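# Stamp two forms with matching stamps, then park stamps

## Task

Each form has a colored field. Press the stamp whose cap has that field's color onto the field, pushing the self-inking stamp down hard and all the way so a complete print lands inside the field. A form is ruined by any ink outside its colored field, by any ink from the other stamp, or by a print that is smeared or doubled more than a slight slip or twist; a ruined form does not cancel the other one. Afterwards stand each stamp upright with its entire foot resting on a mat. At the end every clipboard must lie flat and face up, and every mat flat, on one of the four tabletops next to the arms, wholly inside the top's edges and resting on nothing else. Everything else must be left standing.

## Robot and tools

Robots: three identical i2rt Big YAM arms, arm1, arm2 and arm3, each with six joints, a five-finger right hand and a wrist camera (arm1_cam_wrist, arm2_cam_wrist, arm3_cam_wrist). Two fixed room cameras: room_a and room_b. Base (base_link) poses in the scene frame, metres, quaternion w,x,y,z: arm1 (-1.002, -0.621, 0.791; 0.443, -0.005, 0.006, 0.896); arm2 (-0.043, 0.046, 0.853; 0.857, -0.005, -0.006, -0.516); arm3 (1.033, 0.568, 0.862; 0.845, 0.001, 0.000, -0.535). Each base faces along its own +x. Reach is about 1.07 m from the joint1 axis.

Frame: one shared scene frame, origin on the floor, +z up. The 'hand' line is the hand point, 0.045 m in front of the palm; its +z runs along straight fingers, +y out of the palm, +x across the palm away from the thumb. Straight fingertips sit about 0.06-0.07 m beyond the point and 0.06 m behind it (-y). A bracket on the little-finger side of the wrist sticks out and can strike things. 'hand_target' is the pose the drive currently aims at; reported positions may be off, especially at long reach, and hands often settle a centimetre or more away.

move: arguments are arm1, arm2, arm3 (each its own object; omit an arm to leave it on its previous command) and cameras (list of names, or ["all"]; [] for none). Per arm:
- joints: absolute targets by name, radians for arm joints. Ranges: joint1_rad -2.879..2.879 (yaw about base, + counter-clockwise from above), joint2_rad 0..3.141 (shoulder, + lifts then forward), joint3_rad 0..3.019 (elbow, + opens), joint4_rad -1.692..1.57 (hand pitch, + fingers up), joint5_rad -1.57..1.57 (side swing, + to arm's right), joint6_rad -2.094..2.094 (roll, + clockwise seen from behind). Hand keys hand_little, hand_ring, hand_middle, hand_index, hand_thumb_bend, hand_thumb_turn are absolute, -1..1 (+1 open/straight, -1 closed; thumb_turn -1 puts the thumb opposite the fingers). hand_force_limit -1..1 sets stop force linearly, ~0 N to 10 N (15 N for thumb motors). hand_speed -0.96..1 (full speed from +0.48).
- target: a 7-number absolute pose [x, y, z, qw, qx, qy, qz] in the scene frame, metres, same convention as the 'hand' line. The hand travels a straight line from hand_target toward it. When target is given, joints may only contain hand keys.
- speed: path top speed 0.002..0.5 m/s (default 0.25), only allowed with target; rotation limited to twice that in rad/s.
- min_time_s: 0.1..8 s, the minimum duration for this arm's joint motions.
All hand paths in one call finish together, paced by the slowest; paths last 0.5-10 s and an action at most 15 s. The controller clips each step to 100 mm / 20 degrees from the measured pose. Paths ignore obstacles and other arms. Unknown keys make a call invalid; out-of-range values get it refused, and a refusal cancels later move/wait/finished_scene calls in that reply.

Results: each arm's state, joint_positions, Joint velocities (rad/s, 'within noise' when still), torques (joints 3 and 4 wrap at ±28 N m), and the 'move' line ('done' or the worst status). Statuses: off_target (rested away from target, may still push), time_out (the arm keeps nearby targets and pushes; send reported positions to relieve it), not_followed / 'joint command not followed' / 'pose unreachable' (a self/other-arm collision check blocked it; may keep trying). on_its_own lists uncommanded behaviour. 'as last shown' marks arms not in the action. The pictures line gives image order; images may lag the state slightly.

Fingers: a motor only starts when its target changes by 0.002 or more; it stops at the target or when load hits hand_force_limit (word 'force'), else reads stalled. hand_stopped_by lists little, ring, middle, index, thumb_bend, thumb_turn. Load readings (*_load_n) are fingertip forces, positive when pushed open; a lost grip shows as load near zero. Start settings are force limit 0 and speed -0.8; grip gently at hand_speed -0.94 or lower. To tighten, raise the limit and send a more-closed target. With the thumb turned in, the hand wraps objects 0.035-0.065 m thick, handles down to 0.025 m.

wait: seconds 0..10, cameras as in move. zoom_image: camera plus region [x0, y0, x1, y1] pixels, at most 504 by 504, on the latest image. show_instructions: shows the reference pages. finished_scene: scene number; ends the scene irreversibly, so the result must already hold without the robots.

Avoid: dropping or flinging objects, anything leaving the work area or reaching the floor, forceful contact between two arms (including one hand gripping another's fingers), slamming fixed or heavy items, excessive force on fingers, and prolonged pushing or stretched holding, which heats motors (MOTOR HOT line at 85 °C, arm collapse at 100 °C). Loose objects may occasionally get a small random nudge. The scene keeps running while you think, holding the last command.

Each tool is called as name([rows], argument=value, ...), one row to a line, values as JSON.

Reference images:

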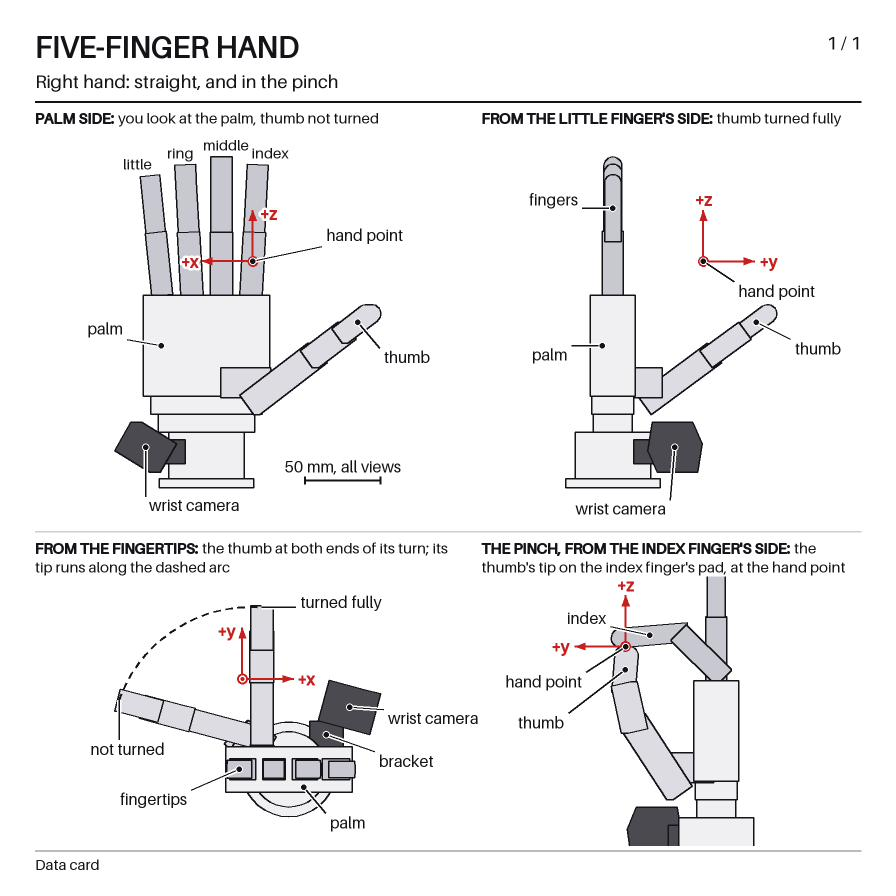

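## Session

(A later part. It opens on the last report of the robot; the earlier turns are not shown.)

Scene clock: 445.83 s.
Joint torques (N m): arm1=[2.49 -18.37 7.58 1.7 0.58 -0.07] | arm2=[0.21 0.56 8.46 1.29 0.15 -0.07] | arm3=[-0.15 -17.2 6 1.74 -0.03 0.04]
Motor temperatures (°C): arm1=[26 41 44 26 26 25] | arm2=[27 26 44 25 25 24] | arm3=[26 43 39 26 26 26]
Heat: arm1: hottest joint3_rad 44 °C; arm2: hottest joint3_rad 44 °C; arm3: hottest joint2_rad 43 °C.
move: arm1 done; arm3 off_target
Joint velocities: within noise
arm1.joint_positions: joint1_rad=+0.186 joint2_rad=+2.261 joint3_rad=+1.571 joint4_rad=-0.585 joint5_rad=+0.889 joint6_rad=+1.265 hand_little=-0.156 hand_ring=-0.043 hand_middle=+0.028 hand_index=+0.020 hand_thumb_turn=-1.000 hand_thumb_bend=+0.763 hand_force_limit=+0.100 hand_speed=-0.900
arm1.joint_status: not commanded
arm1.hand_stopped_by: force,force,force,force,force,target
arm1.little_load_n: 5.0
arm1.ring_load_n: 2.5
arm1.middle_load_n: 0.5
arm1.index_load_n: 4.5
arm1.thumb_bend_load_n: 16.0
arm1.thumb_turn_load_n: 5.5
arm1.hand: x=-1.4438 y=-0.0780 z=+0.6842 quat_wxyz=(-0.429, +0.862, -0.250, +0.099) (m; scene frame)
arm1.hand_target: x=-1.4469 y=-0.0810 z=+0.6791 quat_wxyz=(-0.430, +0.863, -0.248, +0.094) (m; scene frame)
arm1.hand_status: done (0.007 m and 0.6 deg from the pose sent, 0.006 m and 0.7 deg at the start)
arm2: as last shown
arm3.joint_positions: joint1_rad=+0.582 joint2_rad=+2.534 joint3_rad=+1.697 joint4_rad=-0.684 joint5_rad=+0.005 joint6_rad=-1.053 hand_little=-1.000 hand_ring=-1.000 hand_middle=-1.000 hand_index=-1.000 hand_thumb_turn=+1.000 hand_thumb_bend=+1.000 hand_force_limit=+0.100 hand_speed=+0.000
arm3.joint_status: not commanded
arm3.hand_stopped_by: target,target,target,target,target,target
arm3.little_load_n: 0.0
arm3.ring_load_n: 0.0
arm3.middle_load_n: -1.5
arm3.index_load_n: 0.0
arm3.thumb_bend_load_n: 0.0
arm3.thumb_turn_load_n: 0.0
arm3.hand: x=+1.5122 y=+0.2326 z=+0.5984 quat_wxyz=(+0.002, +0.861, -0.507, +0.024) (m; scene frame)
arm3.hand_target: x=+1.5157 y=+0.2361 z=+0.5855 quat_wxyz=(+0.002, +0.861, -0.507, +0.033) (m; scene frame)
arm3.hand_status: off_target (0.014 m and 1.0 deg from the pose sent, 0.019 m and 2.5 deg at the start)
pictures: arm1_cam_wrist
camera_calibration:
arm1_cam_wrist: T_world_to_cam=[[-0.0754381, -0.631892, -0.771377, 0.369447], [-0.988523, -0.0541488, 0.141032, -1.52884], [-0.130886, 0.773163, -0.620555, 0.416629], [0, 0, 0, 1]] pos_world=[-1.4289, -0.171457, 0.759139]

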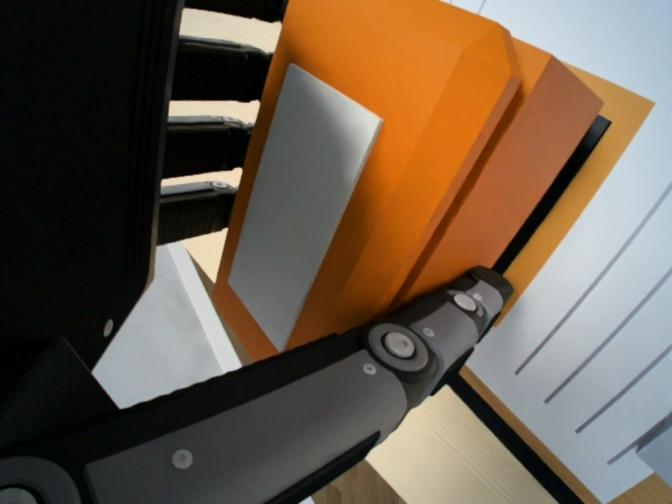

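move(arm1={"target":[-1.446,-0.082,0.705,-0.430,0.863,-0.248,0.094],"speed":0.06}, arm3={"target":[1.44,0.27,0.86,0.002,0.8612,-0.5074,0.033],"speed":0.2}, cameras=["arm1_cam_wrist","room_a","room_b"])

zoom_image(camera="room_b", region=[535, 335, 600, 385])

zoom_image(camera="room_a", region=[60, 270, 130, 330])

Scene clock: 452.50 s.
Joint torques (N m): arm1=[2.43 -21.25 8.14 0.18 0.7 -0.07] | arm2=[0.15 0.5 8.44 1.26 0.15 -0.07] | arm3=[-1.44 -15.5 7.62 -0.43 -0.12 -0.1]
Motor temperatures (°C): arm1=[26 41 44 26 26 25] | arm2=[27 26 44 25 25 24] | arm3=[26 43 38 26 26 26]
Heat: arm1: hottest joint3_rad 44 °C; arm2: hottest joint3_rad 44 °C; arm3: hottest joint2_rad 43 °C.
move: arm1 off_target; arm3 done
Joint velocities: within noise
arm1.joint_positions: joint1_rad=+0.186 joint2_rad=+2.252 joint3_rad=+1.560 joint4_rad=-0.592 joint5_rad=+0.886 joint6_rad=+1.265 hand_little=-0.156 hand_ring=-0.043 hand_middle=+0.028 hand_index=+0.020 hand_thumb_turn=-1.000 hand_thumb_bend=+0.763 hand_force_limit=+0.100 hand_speed=-0.900
arm1.joint_status: not commanded
arm1.hand_stopped_by: force,force,force,force,force,target
arm1.little_load_n: 4.5
arm1.ring_load_n: 3.0
arm1.middle_load_n: 1.0
arm1.index_load_n: 5.0
arm1.thumb_bend_load_n: 16.0
arm1.thumb_turn_load_n: 6.0
arm1.hand: x=-1.4406 y=-0.0816 z=+0.6851 quat_wxyz=(-0.427, +0.864, -0.248, +0.102) (m; scene frame)
arm1.hand_target: x=-1.4460 y=-0.0819 z=+0.7046 quat_wxyz=(-0.430, +0.863, -0.248, +0.094) (m; scene frame)
arm1.hand_status: off_target (0.021 m and 1.0 deg from the pose sent, 0.021 m and 0.6 deg at the start)
arm2: as last shown
arm2.thumb_turn_load_n: -0.5
arm3.joint_positions: joint1_rad=+0.582 joint2_rad=+1.922 joint3_rad=+1.381 joint4_rad=-0.956 joint5_rad=+0.006 joint6_rad=-1.053 hand_little=-1.000 hand_ring=-1.000 hand_middle=-1.000 hand_index=-1.000 hand_thumb_turn=+1.000 hand_thumb_bend=+1.000 hand_force_limit=+0.100 hand_speed=+0.000
arm3.joint_status: not commanded
arm3.hand_stopped_by: target,target,target,target,target,target
arm3.little_load_n: 0.0
arm3.ring_load_n: 0.0
arm3.middle_load_n: 0.0
arm3.index_load_n: 0.0
arm3.thumb_bend_load_n: 0.0
arm3.thumb_turn_load_n: 0.0
arm3.hand: x=+1.4460 y=+0.2720 z=+0.8564 quat_wxyz=(+0.003, +0.861, -0.507, +0.037) (m; scene frame)
arm3.hand_target: x=+1.4401 y=+0.2699 z=+0.8600 quat_wxyz=(+0.002, +0.861, -0.507, +0.033) (m; scene frame)
arm3.hand_status: done (0.007 m and 0.5 deg from the pose sent, 0.274 m and 1.0 deg at the start)
pictures: arm1_cam_wrist, room_a, room_b
camera_calibration:
arm1_cam_wrist: T_world_to_cam=[[-0.071075, -0.638364, -0.766446, 0.370442], [-0.989141, -0.0539893, 0.136693, -1.52394], [-0.12864, 0.767839, -0.627595, 0.428004], [0, 0, 0, 1]] pos_world=[-1.42601, -0.174438, 0.76085]

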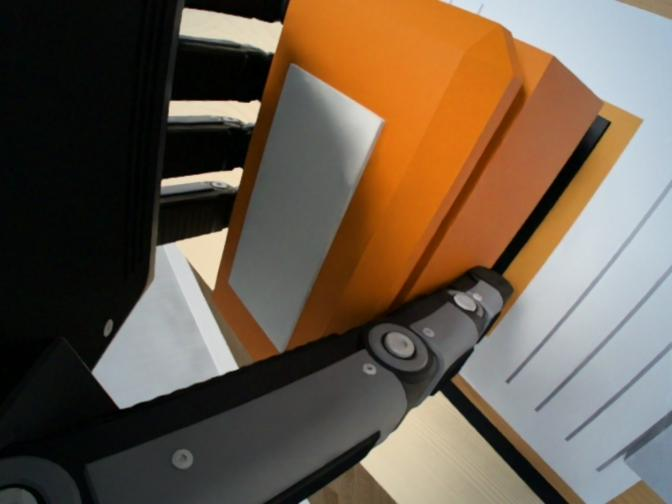

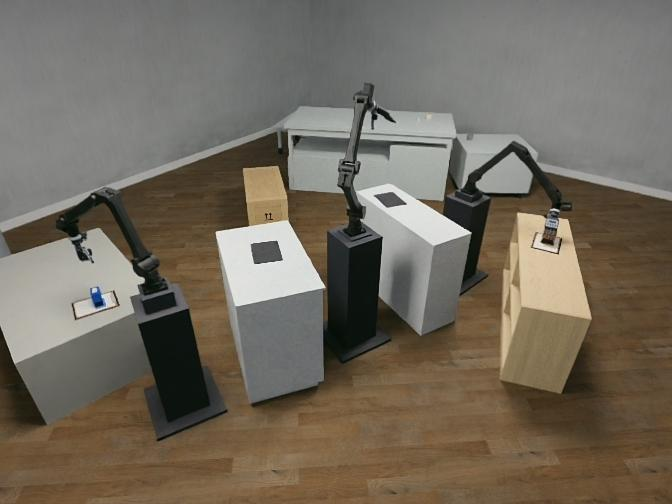

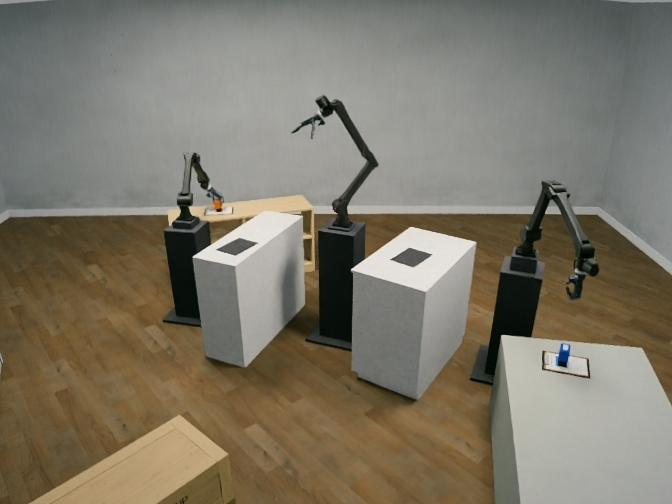

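Scaled by 7.754 from the camera's 672x504 image, which has a finer 960x720 frame.

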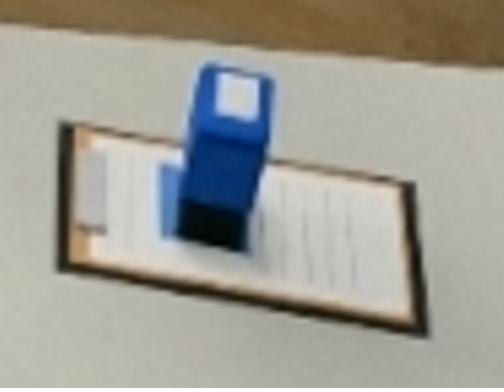

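Scaled by 7.200 from the camera's 672x504 image, which has a finer 960x720 frame.

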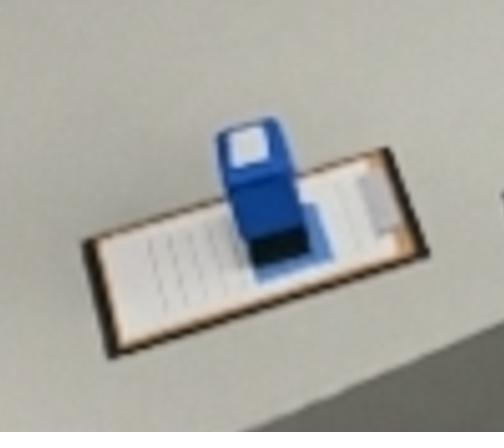

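move(arm1={"target":[-1.4445,-0.0835,0.693,-0.430,0.863,-0.248,0.094],"speed":0.06}, arm3={"target":[1.545,0.236,0.82,-0.364,0.780,-0.433,0.268],"speed":0.2,"joints":{"hand_little":0.48,"hand_ring":0.48,"hand_middle":0.48,"hand_index":0.48,"hand_thumb_turn":-1,"hand_thumb_bend":0.99,"hand_speed":0}}, cameras=["arm1_cam_wrist","arm3_cam_wrist"])

move(arm1={"joints":{"hand_little":0.2,"hand_ring":0.2,"hand_middle":0.2,"hand_index":0.2,"hand_thumb_bend":0.9,"hand_speed":-0.85}}, arm3={"target":[1.551,0.230,0.71,-0.364,0.780,-0.433,0.268],"speed":0.15}, cameras=["arm1_cam_wrist","arm3_cam_wrist"])

Scene clock: 462.03 s.
Joint torques (N m): arm1=[2.49 -20.07 7.5 1.22 0.7 -0.1] | arm2=[0.15 0.56 8.44 1.28 0.15 -0.07] | arm3=[-1.67 -15.79 7.56 1.68 -0.71 0.1]
Motor temperatures (°C): arm1=[26 43 44 26 26 25] | arm2=[27 26 44 25 25 24] | arm3=[26 43 37 26 26 26]
Heat: arm1: hottest joint3_rad 44 °C; arm2: hottest joint3_rad 44 °C; arm3: hottest joint2_rad 43 °C.
move: arm1 done; arm3 done
Joint velocities: within noise
arm1.joint_positions: joint1_rad=+0.186 joint2_rad=+2.252 joint3_rad=+1.557 joint4_rad=-0.591 joint5_rad=+0.886 joint6_rad=+1.268 hand_little=-0.156 hand_ring=-0.043 hand_middle=+0.028 hand_index=+0.020 hand_thumb_turn=-1.000 hand_thumb_bend=+0.763 hand_force_limit=+0.100 hand_speed=-0.900
arm1.joint_status: not commanded
arm1.hand_stopped_by: force,force,force,force,force,target
arm1.little_load_n: 5.0
arm1.ring_load_n: 3.0
arm1.middle_load_n: 1.0
arm1.index_load_n: 4.5
arm1.thumb_bend_load_n: 16.0
arm1.thumb_turn_load_n: 5.5
arm1.hand: x=-1.4399 y=-0.0822 z=+0.6842 quat_wxyz=(-0.426, +0.864, -0.249, +0.102) (m; scene frame)
arm1.hand_target: x=-1.4444 y=-0.0836 z=+0.6928 quat_wxyz=(-0.430, +0.863, -0.248, +0.094) (m; scene frame)
arm1.hand_status: done (0.010 m and 1.0 deg from the pose sent, 0.009 m and 0.9 deg at the start)
arm2: as last shown
arm2.thumb_turn_load_n: 0.0
arm3.joint_positions: joint1_rad=+0.369 joint2_rad=+2.036 joint3_rad=+1.336 joint4_rad=-0.430 joint5_rad=-0.847 joint6_rad=-1.135 hand_little=+0.480 hand_ring=+0.480 hand_middle=+0.480 hand_index=+0.480 hand_thumb_turn=-1.000 hand_thumb_bend=+0.990 hand_force_limit=+0.100 hand_speed=+0.000
arm3.joint_status: all done
arm3.hand_stopped_by: target,target,target,target,target,target
arm3.little_load_n: 0.0
arm3.ring_load_n: 0.0
arm3.middle_load_n: 0.0
arm3.index_load_n: 0.0
arm3.thumb_bend_load_n: 0.0
arm3.thumb_turn_load_n: 0.0
arm3.hand: x=+1.5467 y=+0.2433 z=+0.8201 quat_wxyz=(-0.364, +0.786, -0.426, +0.261) (m; scene frame)
arm3.hand_target: x=+1.5449 y=+0.2361 z=+0.8200 quat_wxyz=(-0.364, +0.780, -0.433, +0.268) (m; scene frame)
arm3.hand_status: done (0.008 m and 1.3 deg from the pose sent, 0.111 m and 51.7 deg at the start)
pictures: arm1_cam_wrist, arm3_cam_wrist
camera_calibration:
arm1_cam_wrist: T_world_to_cam=[[-0.0732198, -0.638163, -0.766411, 0.366442], [-0.989117, -0.0518663, 0.137683, -1.52362], [-0.127615, 0.768152, -0.627421, 0.429422], [0, 0, 0, 1]] pos_world=[-1.42541, -0.175036, 0.760051]
arm3_cam_wrist: T_world_to_cam=[[-0.35521, -0.530347, -0.769778, 1.31449], [-0.884117, 0.458039, 0.0924004, 1.17428], [0.303584, 0.713395, -0.631589, -0.00986279], [0, 0, 0, 1]] pos_world=[1.50811, 0.166306, 0.89713]

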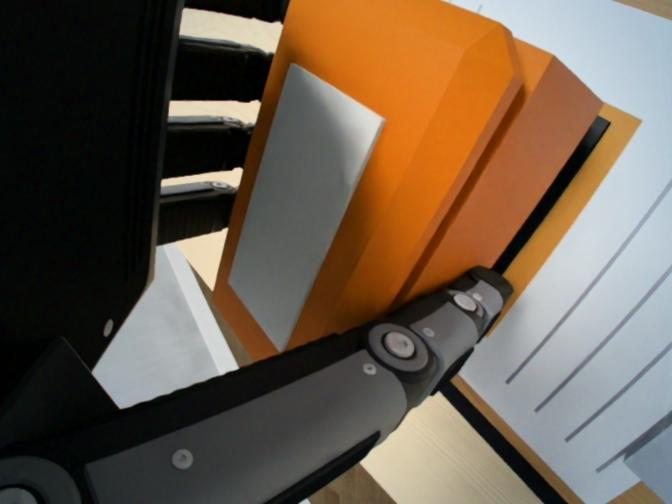

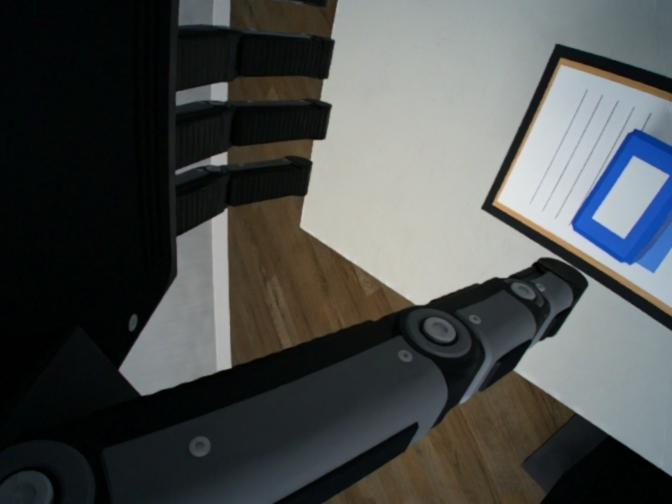

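Scene clock: 463.53 s.
Joint torques (N m): arm1=[2.49 -19.9 8.28 1.18 0.71 -0.09] | arm2=[0.15 0.5 8.46 1.28 0.15 -0.07] | arm3=[-1.85 -17.32 8.17 1.61 -0.69 0.09]
Motor temperatures (°C): arm1=[26 43 44 26 26 25] | arm2=[27 26 44 25 25 24] | arm3=[26 43 37 26 26 26]
Heat: arm1: hottest joint3_rad 44 °C; arm2: hottest joint3_rad 44 °C; arm3: hottest joint2_rad 43 °C.
move: arm1 done; arm3 off_target
Joint velocities: within noise
arm1.joint_positions: joint1_rad=+0.186 joint2_rad=+2.252 joint3_rad=+1.548 joint4_rad=-0.591 joint5_rad=+0.886 joint6_rad=+1.268 hand_little=+0.200 hand_ring=+0.200 hand_middle=+0.200 hand_index=+0.200 hand_thumb_turn=-1.000 hand_thumb_bend=+0.900 hand_force_limit=+0.100 hand_speed=-0.850
arm1.joint_status: all done
arm1.hand_stopped_by: target,target,target,target,target,target
arm1.little_load_n: 0.0
arm1.ring_load_n: 0.0
arm1.middle_load_n: 0.0
arm1.index_load_n: 0.0
arm1.thumb_bend_load_n: 0.0
arm1.thumb_turn_load_n: 0.0
arm1.hand: x=-1.4367 y=-0.0852 z=+0.6809 quat_wxyz=(-0.425, +0.865, -0.247, +0.105) (m; scene frame)
arm1.hand_target: x=-1.4445 y=-0.0835 z=+0.6929 quat_wxyz=(-0.430, +0.863, -0.248, +0.094) (m; scene frame)
arm1.hand_status: not commanded
arm2: as last shown
arm2.little_load_n: -0.5
arm2.index_load_n: -0.5
arm3.joint_positions: joint1_rad=+0.369 joint2_rad=+2.263 joint3_rad=+1.336 joint4_rad=-0.236 joint5_rad=-0.848 joint6_rad=-1.135 hand_little=+0.480 hand_ring=+0.480 hand_middle=+0.480 hand_index=+0.480 hand_thumb_turn=-1.000 hand_thumb_bend=+0.990 hand_force_limit=+0.100 hand_speed=+0.000
arm3.joint_status: not commanded
arm3.hand_stopped_by: target,target,target,target,target,target
arm3.little_load_n: 0.0
arm3.ring_load_n: 0.0
arm3.middle_load_n: 0.0
arm3.index_load_n: 0.0
arm3.thumb_bend_load_n: 0.0
arm3.thumb_turn_load_n: 0.0
arm3.hand: x=+1.5416 y=+0.2486 z=+0.6993 quat_wxyz=(-0.368, +0.785, -0.433, +0.247) (m; scene frame)
arm3.hand_target: x=+1.5505 y=+0.2302 z=+0.7104 quat_wxyz=(-0.364, +0.780, -0.433, +0.268) (m; scene frame)
arm3.hand_status: off_target (0.023 m and 2.5 deg from the pose sent, 0.111 m and 1.3 deg at the start)
pictures: arm1_cam_wrist, arm3_cam_wrist
camera_calibration:
arm1_cam_wrist: T_world_to_cam=[[-0.0679858, -0.642822, -0.762992, 0.366951], [-0.990028, -0.0511082, 0.131274, -1.51703], [-0.123381, 0.764308, -0.632937, 0.439578], [0, 0, 0, 1]] pos_world=[-1.42272, -0.177621, 0.757354]
arm3_cam_wrist: T_world_to_cam=[[-0.373038, -0.512706, -0.773288, 1.24806], [-0.881754, 0.455249, 0.123522, 1.15378], [0.288708, 0.727929, -0.621906, -0.0758015], [0, 0, 0, 1]] pos_world=[1.50481, 0.169805, 0.775448]

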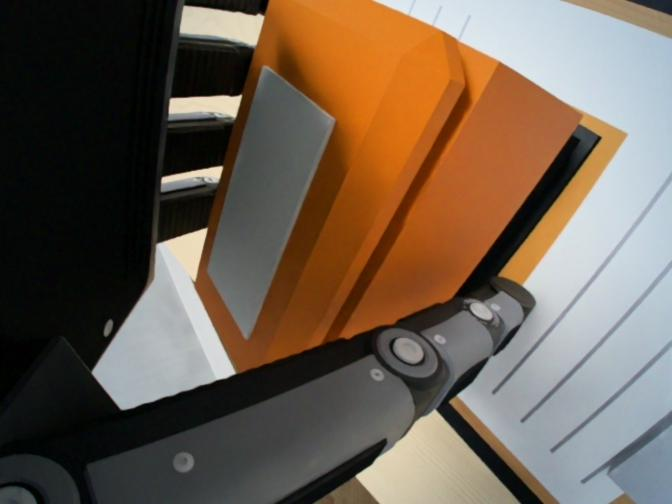

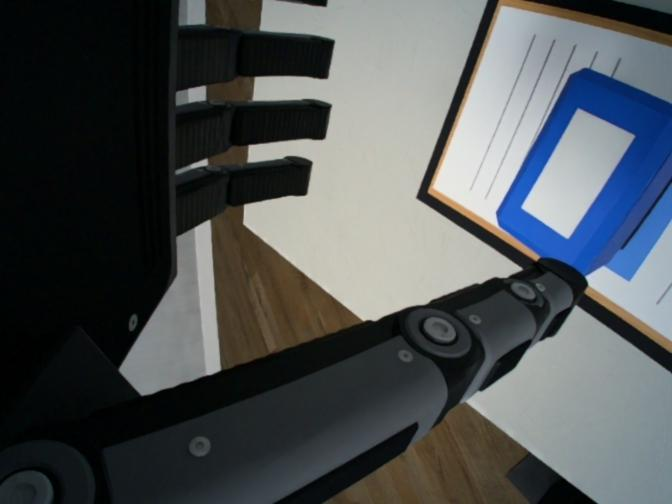

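move(arm1={"joints":{"hand_little":0.6,"hand_ring":0.6,"hand_middle":0.6,"hand_index":0.6,"hand_thumb_bend":0.99,"hand_speed":-0.8}}, arm3={"target":[1.545,0.222,0.644,-0.367,0.774,-0.449,0.253],"speed":0.12}, cameras=["arm3_cam_wrist"])

move(arm1={"target":[-1.450,-0.076,0.752,-0.430,0.863,-0.248,0.094],"speed":0.06,"joints":{"hand_little":0.8,"hand_ring":0.8,"hand_middle":0.8,"hand_index":0.8}}, cameras=["arm1_cam_wrist"])

Scene clock: 467.27 s.
Joint torques (N m): arm1=[2.55 -19.9 8.24 1.16 0.72 -0.09] | arm2=[0.15 0.5 8.47 1.28 0.15 -0.07] | arm3=[-1.79 -17.14 8.91 1.42 -0.72 0.1]
Motor temperatures (°C): arm1=[26 43 43 26 26 25] | arm2=[27 26 44 25 25 24] | arm3=[26 43 37 26 26 26]
Heat: arm1: hottest joint2_rad 43 °C; arm2: hottest joint3_rad 44 °C; arm3: hottest joint2_rad 43 °C.
move: arm1 done; arm3 off_target
Joint velocities: within noise
arm1.joint_positions: joint1_rad=+0.186 joint2_rad=+2.252 joint3_rad=+1.548 joint4_rad=-0.591 joint5_rad=+0.886 joint6_rad=+1.268 hand_little=+0.600 hand_ring=+0.600 hand_middle=+0.600 hand_index=+0.600 hand_thumb_turn=-1.000 hand_thumb_bend=+0.990 hand_force_limit=+0.100 hand_speed=-0.800
arm1.joint_status: all done
arm1.hand_stopped_by: target,target,target,target,target,target
arm1.little_load_n: 0.0
arm1.ring_load_n: -0.5
arm1.middle_load_n: 0.0
arm1.index_load_n: 0.0
arm1.thumb_bend_load_n: 0.0
arm1.thumb_turn_load_n: 0.0
arm1.hand: x=-1.4367 y=-0.0852 z=+0.6809 quat_wxyz=(-0.425, +0.865, -0.247, +0.105) (m; scene frame)
arm1.hand_target: x=-1.4445 y=-0.0835 z=+0.6929 quat_wxyz=(-0.430, +0.863, -0.248, +0.094) (m; scene frame)
arm1.hand_status: not commanded
arm2: as last shown
arm2.little_load_n: 0.0
arm3.joint_positions: joint1_rad=+0.352 joint2_rad=+2.405 joint3_rad=+1.386 joint4_rad=-0.194 joint5_rad=-0.848 joint6_rad=-1.135 hand_little=+0.480 hand_ring=+0.480 hand_middle=+0.480 hand_index=+0.480 hand_thumb_turn=-1.000 hand_thumb_bend=+0.990 hand_force_limit=+0.100 hand_speed=+0.000
arm3.joint_status: not commanded
arm3.hand_stopped_by: target,target,target,target,target,target
arm3.little_load_n: 0.0
arm3.ring_load_n: 0.0
arm3.middle_load_n: 0.0
arm3.index_load_n: 0.0
arm3.thumb_bend_load_n: 0.0
arm3.thumb_turn_load_n: 0.0
arm3.hand: x=+1.5293 y=+0.2465 z=+0.6334 quat_wxyz=(-0.372, +0.778, -0.451, +0.228) (m; scene frame)
arm3.hand_target: x=+1.5439 y=+0.2224 z=+0.6450 quat_wxyz=(-0.367, +0.774, -0.449, +0.253) (m; scene frame)
arm3.hand_status: off_target (0.031 m and 3.0 deg from the pose sent, 0.062 m and 2.3 deg at the start)
pictures: arm3_cam_wrist
camera_calibration:
arm3_cam_wrist: T_world_to_cam=[[-0.410588, -0.477357, -0.776883, 1.24241], [-0.868076, 0.465375, 0.172833, 1.09747], [0.279038, 0.745357, -0.60546, -0.111568], [0, 0, 0, 1]] pos_world=[1.49393, 0.165497, 0.707977]

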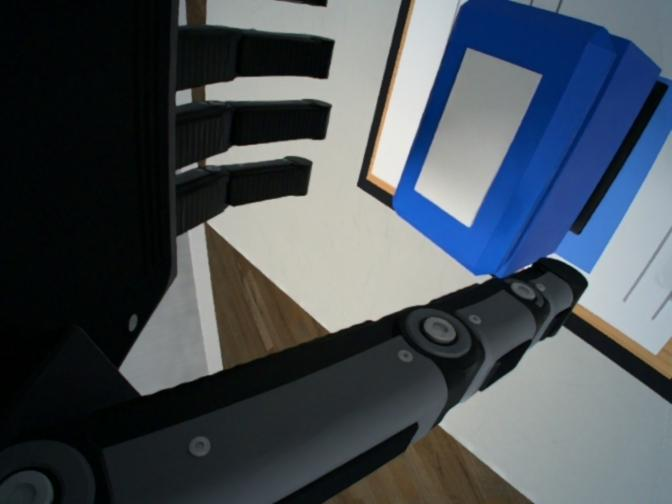

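Scene clock: 468.87 s.
Joint torques (N m): arm1=[2.43 -20.37 12.75 0.29 0.71 -0.12] | arm2=[0.15 0.56 8.49 1.26 0.15 -0.08] | arm3=[-1.9 -17.14 8.88 1.42 -0.72 0.11]
Motor temperatures (°C): arm1=[26 43 44 26 26 25] | arm2=[27 26 44 25 25 24] | arm3=[26 43 37 26 26 26]
Heat: arm1: hottest joint3_rad 44 °C; arm2: hottest joint3_rad 44 °C; arm3: hottest joint2_rad 43 °C.
move: arm1 off_target
Joint velocities: within noise
arm1.joint_positions: joint1_rad=+0.186 joint2_rad=+2.184 joint3_rad=+1.548 joint4_rad=-0.689 joint5_rad=+0.886 joint6_rad=+1.268 hand_little=+0.800 hand_ring=+0.800 hand_middle=+0.800 hand_index=+0.800 hand_thumb_turn=-1.000 hand_thumb_bend=+0.990 hand_force_limit=+0.100 hand_speed=-0.800
arm1.joint_status: all done
arm1.hand_stopped_by: target,target,target,target,target,target
arm1.little_load_n: 0.0
arm1.ring_load_n: -0.5
arm1.middle_load_n: 0.0
arm1.index_load_n: 0.0
arm1.thumb_bend_load_n: 0.0
arm1.thumb_turn_load_n: 0.0
arm1.hand: x=-1.4302 y=-0.0906 z=+0.7180 quat_wxyz=(-0.419, +0.868, -0.241, +0.118) (m; scene frame)
arm1.hand_target: x=-1.4490 y=-0.0771 z=+0.7524 quat_wxyz=(-0.430, +0.863, -0.248, +0.094) (m; scene frame)
arm1.hand_status: off_target (0.042 m and 3.1 deg from the pose sent, 0.073 m and 1.4 deg at the start)
arm2.joint_positions: joint1_rad=-0.922 joint2_rad=+0.896 joint3_rad=+1.921 joint4_rad=-1.591 joint5_rad=+0.442 joint6_rad=+0.342 hand_little=+0.800 hand_ring=+0.800 hand_middle=+0.800 hand_index=+0.800 hand_thumb_turn=-1.000 hand_thumb_bend=+0.990 hand_force_limit=+0.100 hand_speed=-0.800
arm2.joint_status: not commanded
arm2.hand_stopped_by: target,target,target,target,target,target
arm2.little_load_n: 0.0
arm2.ring_load_n: 0.0
arm2.middle_load_n: 0.0
arm2.index_load_n: 0.0
arm2.thumb_bend_load_n: 0.0
arm2.thumb_turn_load_n: 0.0
arm2.hand: x=-0.1821 y=-0.1465 z=+1.4664 quat_wxyz=(+0.209, -0.424, -0.749, +0.465) (m; scene frame)
arm2.hand_target: x=-0.1800 y=-0.1431 z=+1.4752 quat_wxyz=(+0.207, -0.423, -0.745, +0.472) (m; scene frame)
arm2.hand_status: not commanded
arm3: as last shown
pictures: arm1_cam_wrist
camera_calibration:
arm1_cam_wrist: T_world_to_cam=[[-0.0505841, -0.658308, -0.751047, 0.407131], [-0.992754, -0.048927, 0.109749, -1.504], [-0.108995, 0.751157, -0.651063, 0.500301], [0, 0, 0, 1]] pos_world=[-1.41798, -0.181374, 0.796564]

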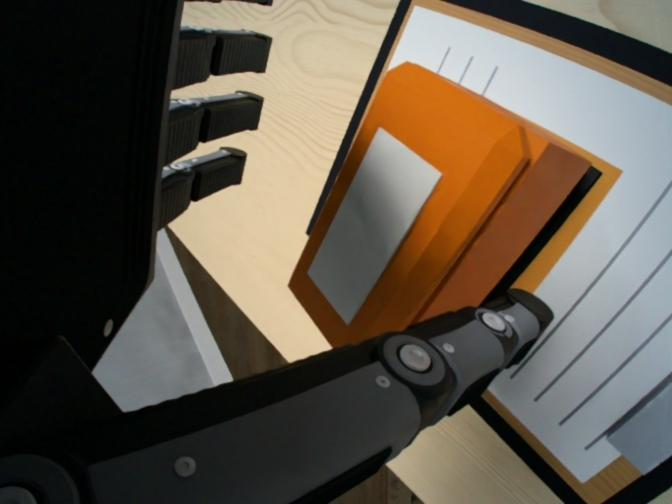

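move(arm1={"target":[-1.450,-0.076,0.83,-0.430,0.863,-0.248,0.094],"speed":0.12}, arm3={"target":[1.5465,0.2205,0.590,-0.367,0.774,-0.449,0.253],"speed":0.08}, cameras=["arm1_cam_wrist","arm3_cam_wrist"])

Scene clock: 471.60 s.
Joint torques (N m): arm1=[2.55 -19.55 13.85 0.27 0.72 -0.1] | arm2=[0.21 0.56 8.47 1.28 0.15 -0.08] | arm3=[-1.73 -17.32 8.25 1.46 -0.71 0.11]
Motor temperatures (°C): arm1=[26 43 44 26 26 25] | arm2=[27 26 44 25 25 24] | arm3=[26 43 37 26 26 26]
Heat: arm1: hottest joint3_rad 44 °C; arm2: hottest joint3_rad 44 °C; arm3: hottest joint2_rad 43 °C.
move: arm1 off_target; arm3 off_target
Joint velocities: within noise
arm1.joint_positions: joint1_rad=+0.186 joint2_rad=+2.078 joint3_rad=+1.604 joint4_rad=-0.847 joint5_rad=+0.886 joint6_rad=+1.267 hand_little=+0.800 hand_ring=+0.800 hand_middle=+0.800 hand_index=+0.800 hand_thumb_turn=-1.000 hand_thumb_bend=+0.990 hand_force_limit=+0.100 hand_speed=-0.800
arm1.joint_status: not commanded
arm1.hand_stopped_by: target,target,target,target,target,target
arm1.little_load_n: 0.0
arm1.ring_load_n: 0.0
arm1.middle_load_n: 0.0
arm1.index_load_n: 0.0
arm1.thumb_bend_load_n: 0.0
arm1.thumb_turn_load_n: 0.0
arm1.hand: x=-1.4327 y=-0.0874 z=+0.7979 quat_wxyz=(-0.419, +0.867, -0.242, +0.116) (m; scene frame)
arm1.hand_target: x=-1.4490 y=-0.0770 z=+0.8303 quat_wxyz=(-0.430, +0.863, -0.248, +0.094) (m; scene frame)
arm1.hand_status: off_target (0.038 m and 3.0 deg from the pose sent, 0.115 m and 3.1 deg at the start)
arm2: as last shown
arm3.joint_positions: joint1_rad=+0.352 joint2_rad=+2.524 joint3_rad=+1.448 joint4_rad=-0.133 joint5_rad=-0.848 joint6_rad=-1.135 hand_little=+0.480 hand_ring=+0.480 hand_middle=+0.480 hand_index=+0.480 hand_thumb_turn=-1.000 hand_thumb_bend=+0.990 hand_force_limit=+0.100 hand_speed=+0.000
arm3.joint_status: not commanded
arm3.hand_stopped_by: target,target,target,target,target,target
arm3.little_load_n: -0.5
arm3.ring_load_n: 0.0
arm3.middle_load_n: 0.0
arm3.index_load_n: 0.0
arm3.thumb_bend_load_n: 0.0
arm3.thumb_turn_load_n: 0.0
arm3.hand: x=+1.5322 y=+0.2438 z=+0.5822 quat_wxyz=(-0.372, +0.778, -0.450, +0.230) (m; scene frame)
arm3.hand_target: x=+1.5455 y=+0.2209 z=+0.5908 quat_wxyz=(-0.367, +0.774, -0.449, +0.253) (m; scene frame)
arm3.hand_status: off_target (0.028 m and 2.8 deg from the pose sent, 0.053 m and 3.0 deg at the start)
pictures: arm1_cam_wrist, arm3_cam_wrist
camera_calibration:
arm1_cam_wrist: T_world_to_cam=[[-0.0517805, -0.656872, -0.752222, 0.468571], [-0.992506, -0.049634, 0.111663, -1.51633], [-0.110684, 0.752367, -0.649379, 0.546021], [0, 0, 0, 1]] pos_world=[-1.42027, -0.178279, 0.876363]
arm3_cam_wrist: T_world_to_cam=[[-0.408014, -0.479483, -0.77693, 1.19915], [-0.8687, 0.465685, 0.16881, 1.1132], [0.280863, 0.743796, -0.606534, -0.143216], [0, 0, 0, 1]] pos_world=[1.49653, 0.163098, 0.656875]

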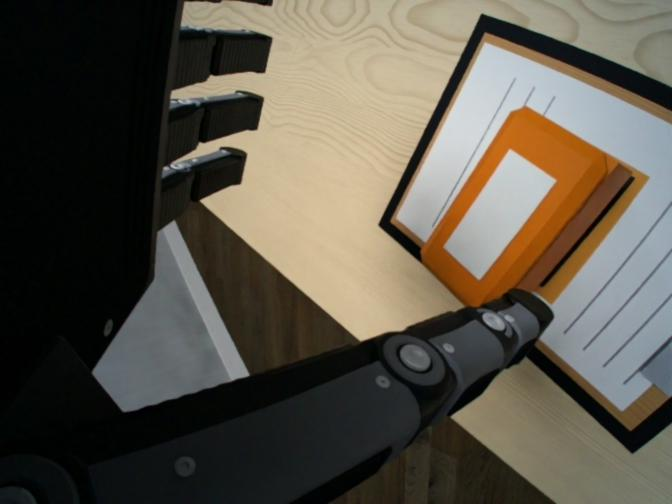

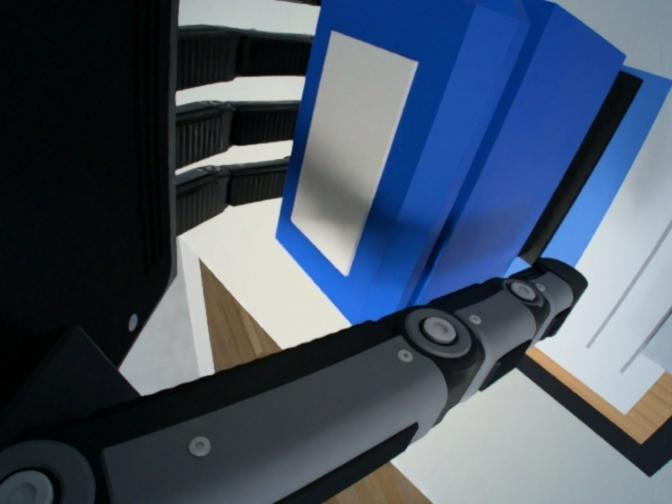

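zoom_image(camera="arm3_cam_wrist", region=[500, 40, 672, 330])

zoom_image(camera="arm1_cam_wrist", region=[400, 80, 672, 352])

Scaled by 1.738 from the camera's 672x504 image, which has a finer 960x720 frame.

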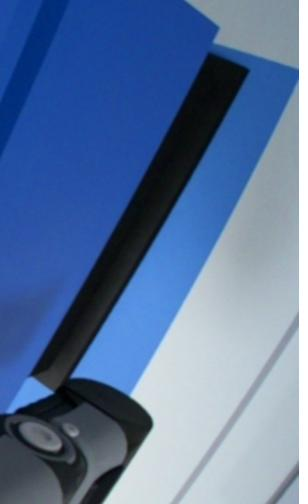

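Scaled by 1.853 from the camera's 672x504 image, which has a finer 960x720 frame.

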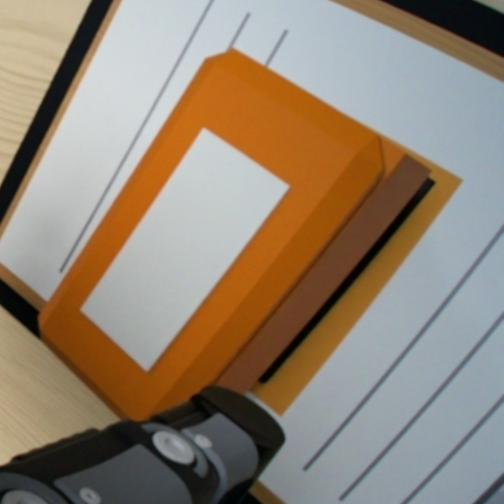

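move(arm1={"target":[-1.4640,-0.1030,0.95,0,0.9588,-0.2840,0],"speed":0.15,"joints":{"hand_little":-1,"hand_ring":-1,"hand_middle":-1,"hand_index":-1,"hand_thumb_turn":1,"hand_thumb_bend":1,"hand_speed":-0.3}}, arm3={"target":[1.5505,0.2185,0.668,-0.367,0.774,-0.449,0.253],"speed":0.12}, cameras=["arm1_cam_wrist","arm3_cam_wrist"])

move(arm3={"target":[1.545,0.222,0.80,-0.364,0.780,-0.433,0.268],"speed":0.2})

move(arm3={"target":[1.500,0.235,0.84,0,0.8616,-0.5075,0],"speed":0.2,"joints":{"hand_little":-1,"hand_ring":-1,"hand_middle":-1,"hand_index":-1,"hand_thumb_turn":1,"hand_thumb_bend":1,"hand_speed":0}}, cameras=["room_a","room_b"])

Scene clock: 491.73 s.
Joint torques (N m): arm1=[1.49 -18.2 14.98 -0.18 -0.22 -0.15] | arm2=[0.15 0.5 8.47 1.28 0.15 -0.07] | arm3=[-1.49 -19.55 5.56 0.18 -0.66 0.11]
Motor temperatures (°C): arm1=[26 42 48 26 26 25] | arm2=[27 26 43 25 25 24] | arm3=[26 44 36 26 26 26]
Heat: arm1: hottest joint3_rad 48 °C; arm2: hottest joint3_rad 43 °C; arm3: hottest joint2_rad 44 °C.
move: arm1 off_target; arm3 off_target
Joint velocities: within noise
arm1.joint_positions: joint1_rad=-0.009 joint2_rad=+2.171 joint3_rad=+2.229 joint4_rad=-1.639 joint5_rad=+0.009 joint6_rad=+1.221 hand_little=-1.000 hand_ring=-1.000 hand_middle=-1.000 hand_index=-1.000 hand_thumb_turn=+1.000 hand_thumb_bend=+1.000 hand_force_limit=+0.100 hand_speed=-0.300
arm1.joint_status: all done
arm1.hand_stopped_by: target,target,target,target,target,target
arm1.little_load_n: 0.0
arm1.ring_load_n: 0.0
arm1.middle_load_n: 0.5
arm1.index_load_n: 0.0
arm1.thumb_bend_load_n: -0.5
arm1.thumb_turn_load_n: 0.0
arm1.hand: x=-1.4611 y=-0.1149 z=+0.9405 quat_wxyz=(+0.006, +0.958, -0.285, +0.010) (m; scene frame)
arm1.hand_target: x=-1.4635 y=-0.1035 z=+0.9500 quat_wxyz=(-0.001, +0.959, -0.284, -0.001) (m; scene frame)
arm1.hand_status: off_target (0.016 m and 1.4 deg from the pose sent, 0.156 m and 51.6 deg at the start)
arm2: as last shown
arm3.joint_positions: joint1_rad=+0.352 joint2_rad=+2.392 joint3_rad=+1.442 joint4_rad=-0.209 joint5_rad=-0.848 joint6_rad=-1.130 hand_little=+0.480 hand_ring=+0.480 hand_middle=+0.480 hand_index=+0.480 hand_thumb_turn=-1.000 hand_thumb_bend=+0.990 hand_force_limit=+0.100 hand_speed=+0.000
arm3.joint_status: not commanded
arm3.hand_stopped_by: target,target,target,target,target,target
arm3.little_load_n: 0.0
arm3.ring_load_n: 0.0
arm3.middle_load_n: 0.5
arm3.index_load_n: 0.0
arm3.thumb_bend_load_n: 0.0
arm3.thumb_turn_load_n: 0.0
arm3.hand: x=+1.5523 y=+0.2242 z=+0.6544 quat_wxyz=(-0.367, +0.780, -0.441, +0.251) (m; scene frame)
arm3.hand_target: x=+1.5505 y=+0.2185 z=+0.6676 quat_wxyz=(-0.367, +0.774, -0.449, +0.253) (m; scene frame)
arm3.hand_status: off_target (0.015 m and 1.1 deg from the pose sent, 0.091 m and 2.8 deg at the start)
pictures: arm1_cam_wrist, arm3_cam_wrist
camera_calibration:
arm1_cam_wrist: T_world_to_cam=[[-0.275005, -0.961421, 0.00639101, -0.518383], [-0.839471, 0.243352, 0.485868, -1.65643], [-0.468679, 0.128251, -0.874009, 0.272677], [0, 0, 0, 1]] pos_world=[-1.40529, -0.130258, 1.04644]
arm3_cam_wrist: T_world_to_cam=[[-0.382863, -0.503178, -0.774744, 1.21889], [-0.872262, 0.473116, 0.123776, 1.16099], [0.304262, 0.723169, -0.620042, -0.113336], [0, 0, 0, 1]] pos_world=[1.51383, 0.145999, 0.730351]

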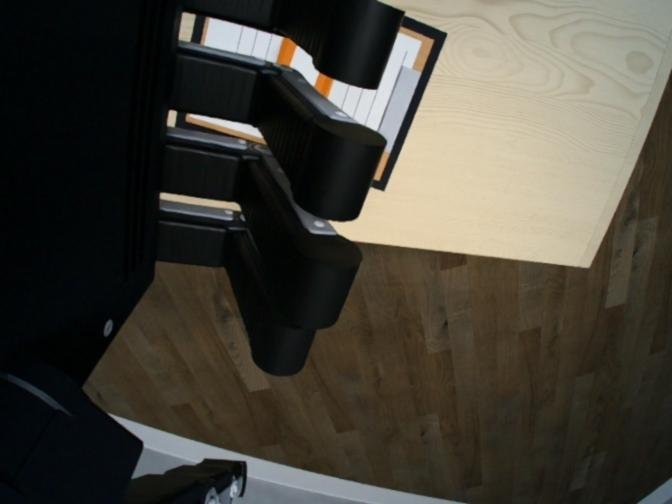

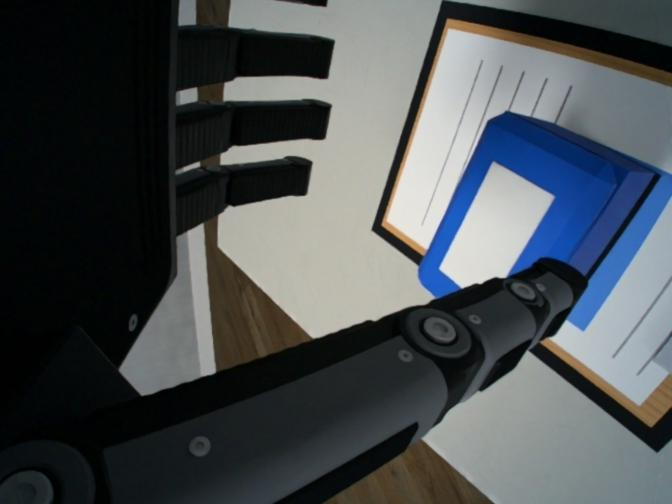

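Scene clock: 493.27 s.
Joint torques (N m): arm1=[1.49 -18.32 15.1 -0.14 -0.21 -0.13] | arm2=[0.15 0.56 8.46 1.28 0.15 -0.07] | arm3=[-1.73 -17.32 7.2 0.27 -0.68 -0.14]
Motor temperatures (°C): arm1=[26 42 48 26 26 25] | arm2=[27 26 43 25 25 24] | arm3=[26 44 36 26 26 26]
Heat: arm1: hottest joint3_rad 48 °C; arm2: hottest joint3_rad 43 °C; arm3: hottest joint2_rad 44 °C.
move: arm3 done
Joint velocities: within noise
arm1, arm2: as last shown
arm1.joint_positions: joint1_rad=-0.009 joint2_rad=+2.171 joint3_rad=+2.230 joint4_rad=-1.640 joint5_rad=+0.009 joint6_rad=+1.221 hand_little=-1.000 hand_ring=-1.000 hand_middle=-1.000 hand_index=-1.000 hand_thumb_turn=+1.000 hand_thumb_bend=+1.000 hand_force_limit=+0.100 hand_speed=-0.300
arm1.middle_load_n: 0.0
arm1.index_load_n: 0.5
arm1.thumb_bend_load_n: 0.0
arm1.hand: x=-1.4611 y=-0.1149 z=+0.9408 quat_wxyz=(+0.006, +0.958, -0.285, +0.010) (m; scene frame)
arm2.ring_load_n: -0.5
arm3.joint_positions: joint1_rad=+0.352 joint2_rad=+2.104 joint3_rad=+1.370 joint4_rad=-0.392 joint5_rad=-0.855 joint6_rad=-1.130 hand_little=+0.480 hand_ring=+0.480 hand_middle=+0.480 hand_index=+0.480 hand_thumb_turn=-1.000 hand_thumb_bend=+0.990 hand_force_limit=+0.100 hand_speed=+0.000
arm3.joint_status: not commanded
arm3.hand_stopped_by: target,target,target,target,target,target
arm3.little_load_n: 0.0
arm3.ring_load_n: 0.0
arm3.middle_load_n: 0.0
arm3.index_load_n: 0.0
arm3.thumb_bend_load_n: 0.0
arm3.thumb_turn_load_n: 0.0
arm3.hand: x=+1.5504 y=+0.2272 z=+0.7949 quat_wxyz=(-0.366, +0.780, -0.433, +0.265) (m; scene frame)
arm3.hand_target: x=+1.5450 y=+0.2219 z=+0.7999 quat_wxyz=(-0.364, +0.780, -0.433, +0.268) (m; scene frame)
arm3.hand_status: done (0.009 m and 0.4 deg from the pose sent, 0.146 m and 2.2 deg at the start)
pictures: none

Scene clock: 496.40 s.
Joint torques (N m): arm1=[1.44 -18.26 15.13 -0.16 -0.21 -0.13] | arm2=[0.21 0.56 8.47 1.29 0.15 -0.07] | arm3=[0.26 -16.62 12.81 -0.64 0.02 0.13]
Motor temperatures (°C): arm1=[26 42 48 26 26 25] | arm2=[27 26 43 25 25 24] | arm3=[26 44 36 26 26 26]
Heat: arm1: hottest joint3_rad 48 °C; arm2: hottest joint3_rad 43 °C; arm3: hottest joint2_rad 44 °C.
move: arm3 off_target
Joint velocities: within noise
arm1, arm2: as last shown
arm1.little_load_n: 0.5
arm1.index_load_n: 0.0
arm2.ring_load_n: 0.0
arm3.joint_positions: joint1_rad=+0.564 joint2_rad=+2.134 joint3_rad=+1.635 joint4_rad=-1.107 joint5_rad=-0.001 joint6_rad=-1.076 hand_little=-1.000 hand_ring=-1.000 hand_middle=-1.000 hand_index=-1.000 hand_thumb_turn=+1.000 hand_thumb_bend=+1.000 hand_force_limit=+0.100 hand_speed=+0.000
arm3.joint_status: all done
arm3.hand_stopped_by: target,target,target,target,target,target
arm3.little_load_n: 0.0
arm3.ring_load_n: 0.5
arm3.middle_load_n: 0.0
arm3.index_load_n: 0.0
arm3.thumb_bend_load_n: 0.0
arm3.thumb_turn_load_n: 0.0
arm3.hand: x=+1.4786 y=+0.2407 z=+0.8269 quat_wxyz=(-0.002, +0.863, -0.505, -0.018) (m; scene frame)
arm3.hand_target: x=+1.4994 y=+0.2356 z=+0.8405 quat_wxyz=(+0.000, +0.862, -0.507, +0.001) (m; scene frame)
arm3.hand_status: off_target (0.026 m and 2.1 deg from the pose sent, 0.068 m and 53.8 deg at the start)
pictures: room_a, room_b

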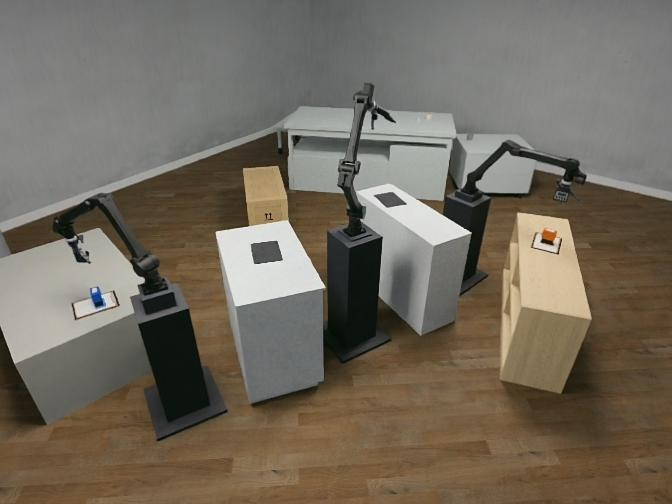

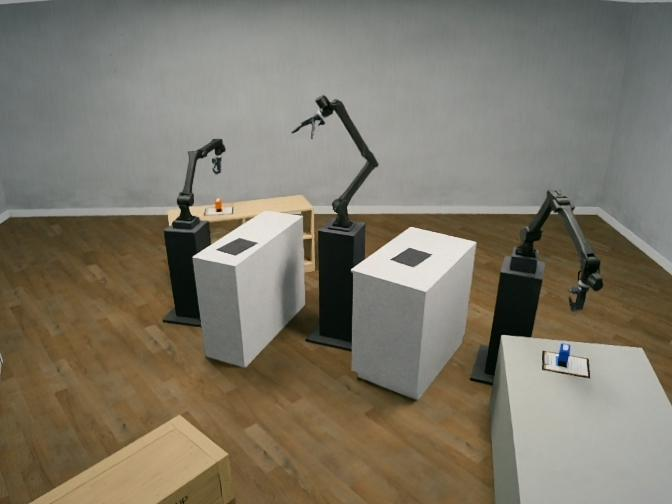

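zoom_image(camera="room_a", region=[520, 215, 575, 260])

move(arm1={"target":[-1.4700,-0.0920,0.80,0,0.9588,-0.2840,0],"speed":0.12}, arm3={"target":[1.524,0.229,0.65,0.002,0.8612,-0.5074,0.033],"speed":0.15})

Scaled by 9.164 from the camera's 672x504 image, which has a finer 960x720 frame.

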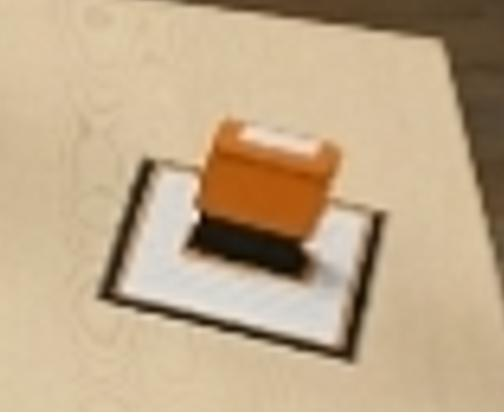

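Scene clock: 499.33 s.
Joint torques (N m): arm1=[1.26 -19.49 10.44 0.88 -0.22 -0.13] | arm2=[0.15 0.56 8.46 1.26 0.15 -0.07] | arm3=[0.44 -18.73 10.29 0.57 0.03 0.1]
Motor temperatures (°C): arm1=[26 42 48 26 26 25] | arm2=[27 26 43 25 25 24] | arm3=[26 43 37 26 26 26]
Heat: arm1: hottest joint3_rad 48 °C; arm2: hottest joint3_rad 43 °C; arm3: hottest joint2_rad 43 °C.
move: arm1 done; arm3 off_target
Joint velocities: within noise
arm1.joint_positions: joint1_rad=-0.010 joint2_rad=+2.270 joint3_rad=+2.045 joint4_rad=-1.340 joint5_rad=+0.009 joint6_rad=+1.217 hand_little=-1.000 hand_ring=-1.000 hand_middle=-1.000 hand_index=-1.000 hand_thumb_turn=+1.000 hand_thumb_bend=+1.000 hand_force_limit=+0.100 hand_speed=-0.300
arm1.joint_status: not commanded
arm1.hand_stopped_by: target,target,target,target,target,target
arm1.little_load_n: 0.0
arm1.ring_load_n: 0.0
arm1.middle_load_n: 0.0
arm1.index_load_n: 0.5
arm1.thumb_bend_load_n: 0.0
arm1.thumb_turn_load_n: 0.0
arm1.hand: x=-1.4729 y=-0.0998 z=+0.8050 quat_wxyz=(+0.001, +0.959, -0.283, +0.004) (m; scene frame)
arm1.hand_target: x=-1.4700 y=-0.0921 z=+0.8000 quat_wxyz=(+0.000, +0.959, -0.284, +0.000) (m; scene frame)
arm1.hand_status: done (0.010 m and 0.5 deg from the pose sent, 0.143 m and 1.4 deg at the start)
arm2: as last shown
arm3.joint_positions: joint1_rad=+0.572 joint2_rad=+2.448 joint3_rad=+1.641 joint4_rad=-0.762 joint5_rad=+0.002 joint6_rad=-1.063 hand_little=-1.000 hand_ring=-1.000 hand_middle=-1.000 hand_index=-1.000 hand_thumb_turn=+1.000 hand_thumb_bend=+1.000 hand_force_limit=+0.100 hand_speed=+0.000
arm3.joint_status: not commanded
arm3.hand_stopped_by: target,target,target,target,target,target
arm3.little_load_n: 0.0
arm3.ring_load_n: 0.0
arm3.middle_load_n: 0.0
arm3.index_load_n: 0.0
arm3.thumb_bend_load_n: 0.0
arm3.thumb_turn_load_n: 0.0
arm3.hand: x=+1.4923 y=+0.2380 z=+0.6379 quat_wxyz=(+0.000, +0.862, -0.507, +0.000) (m; scene frame)
arm3.hand_target: x=+1.5231 y=+0.2298 z=+0.6511 quat_wxyz=(+0.001, +0.861, -0.507, +0.033) (m; scene frame)
arm3.hand_status: off_target (0.035 m and 3.8 deg from the pose sent, 0.183 m and 5.9 deg at the start)
pictures: none


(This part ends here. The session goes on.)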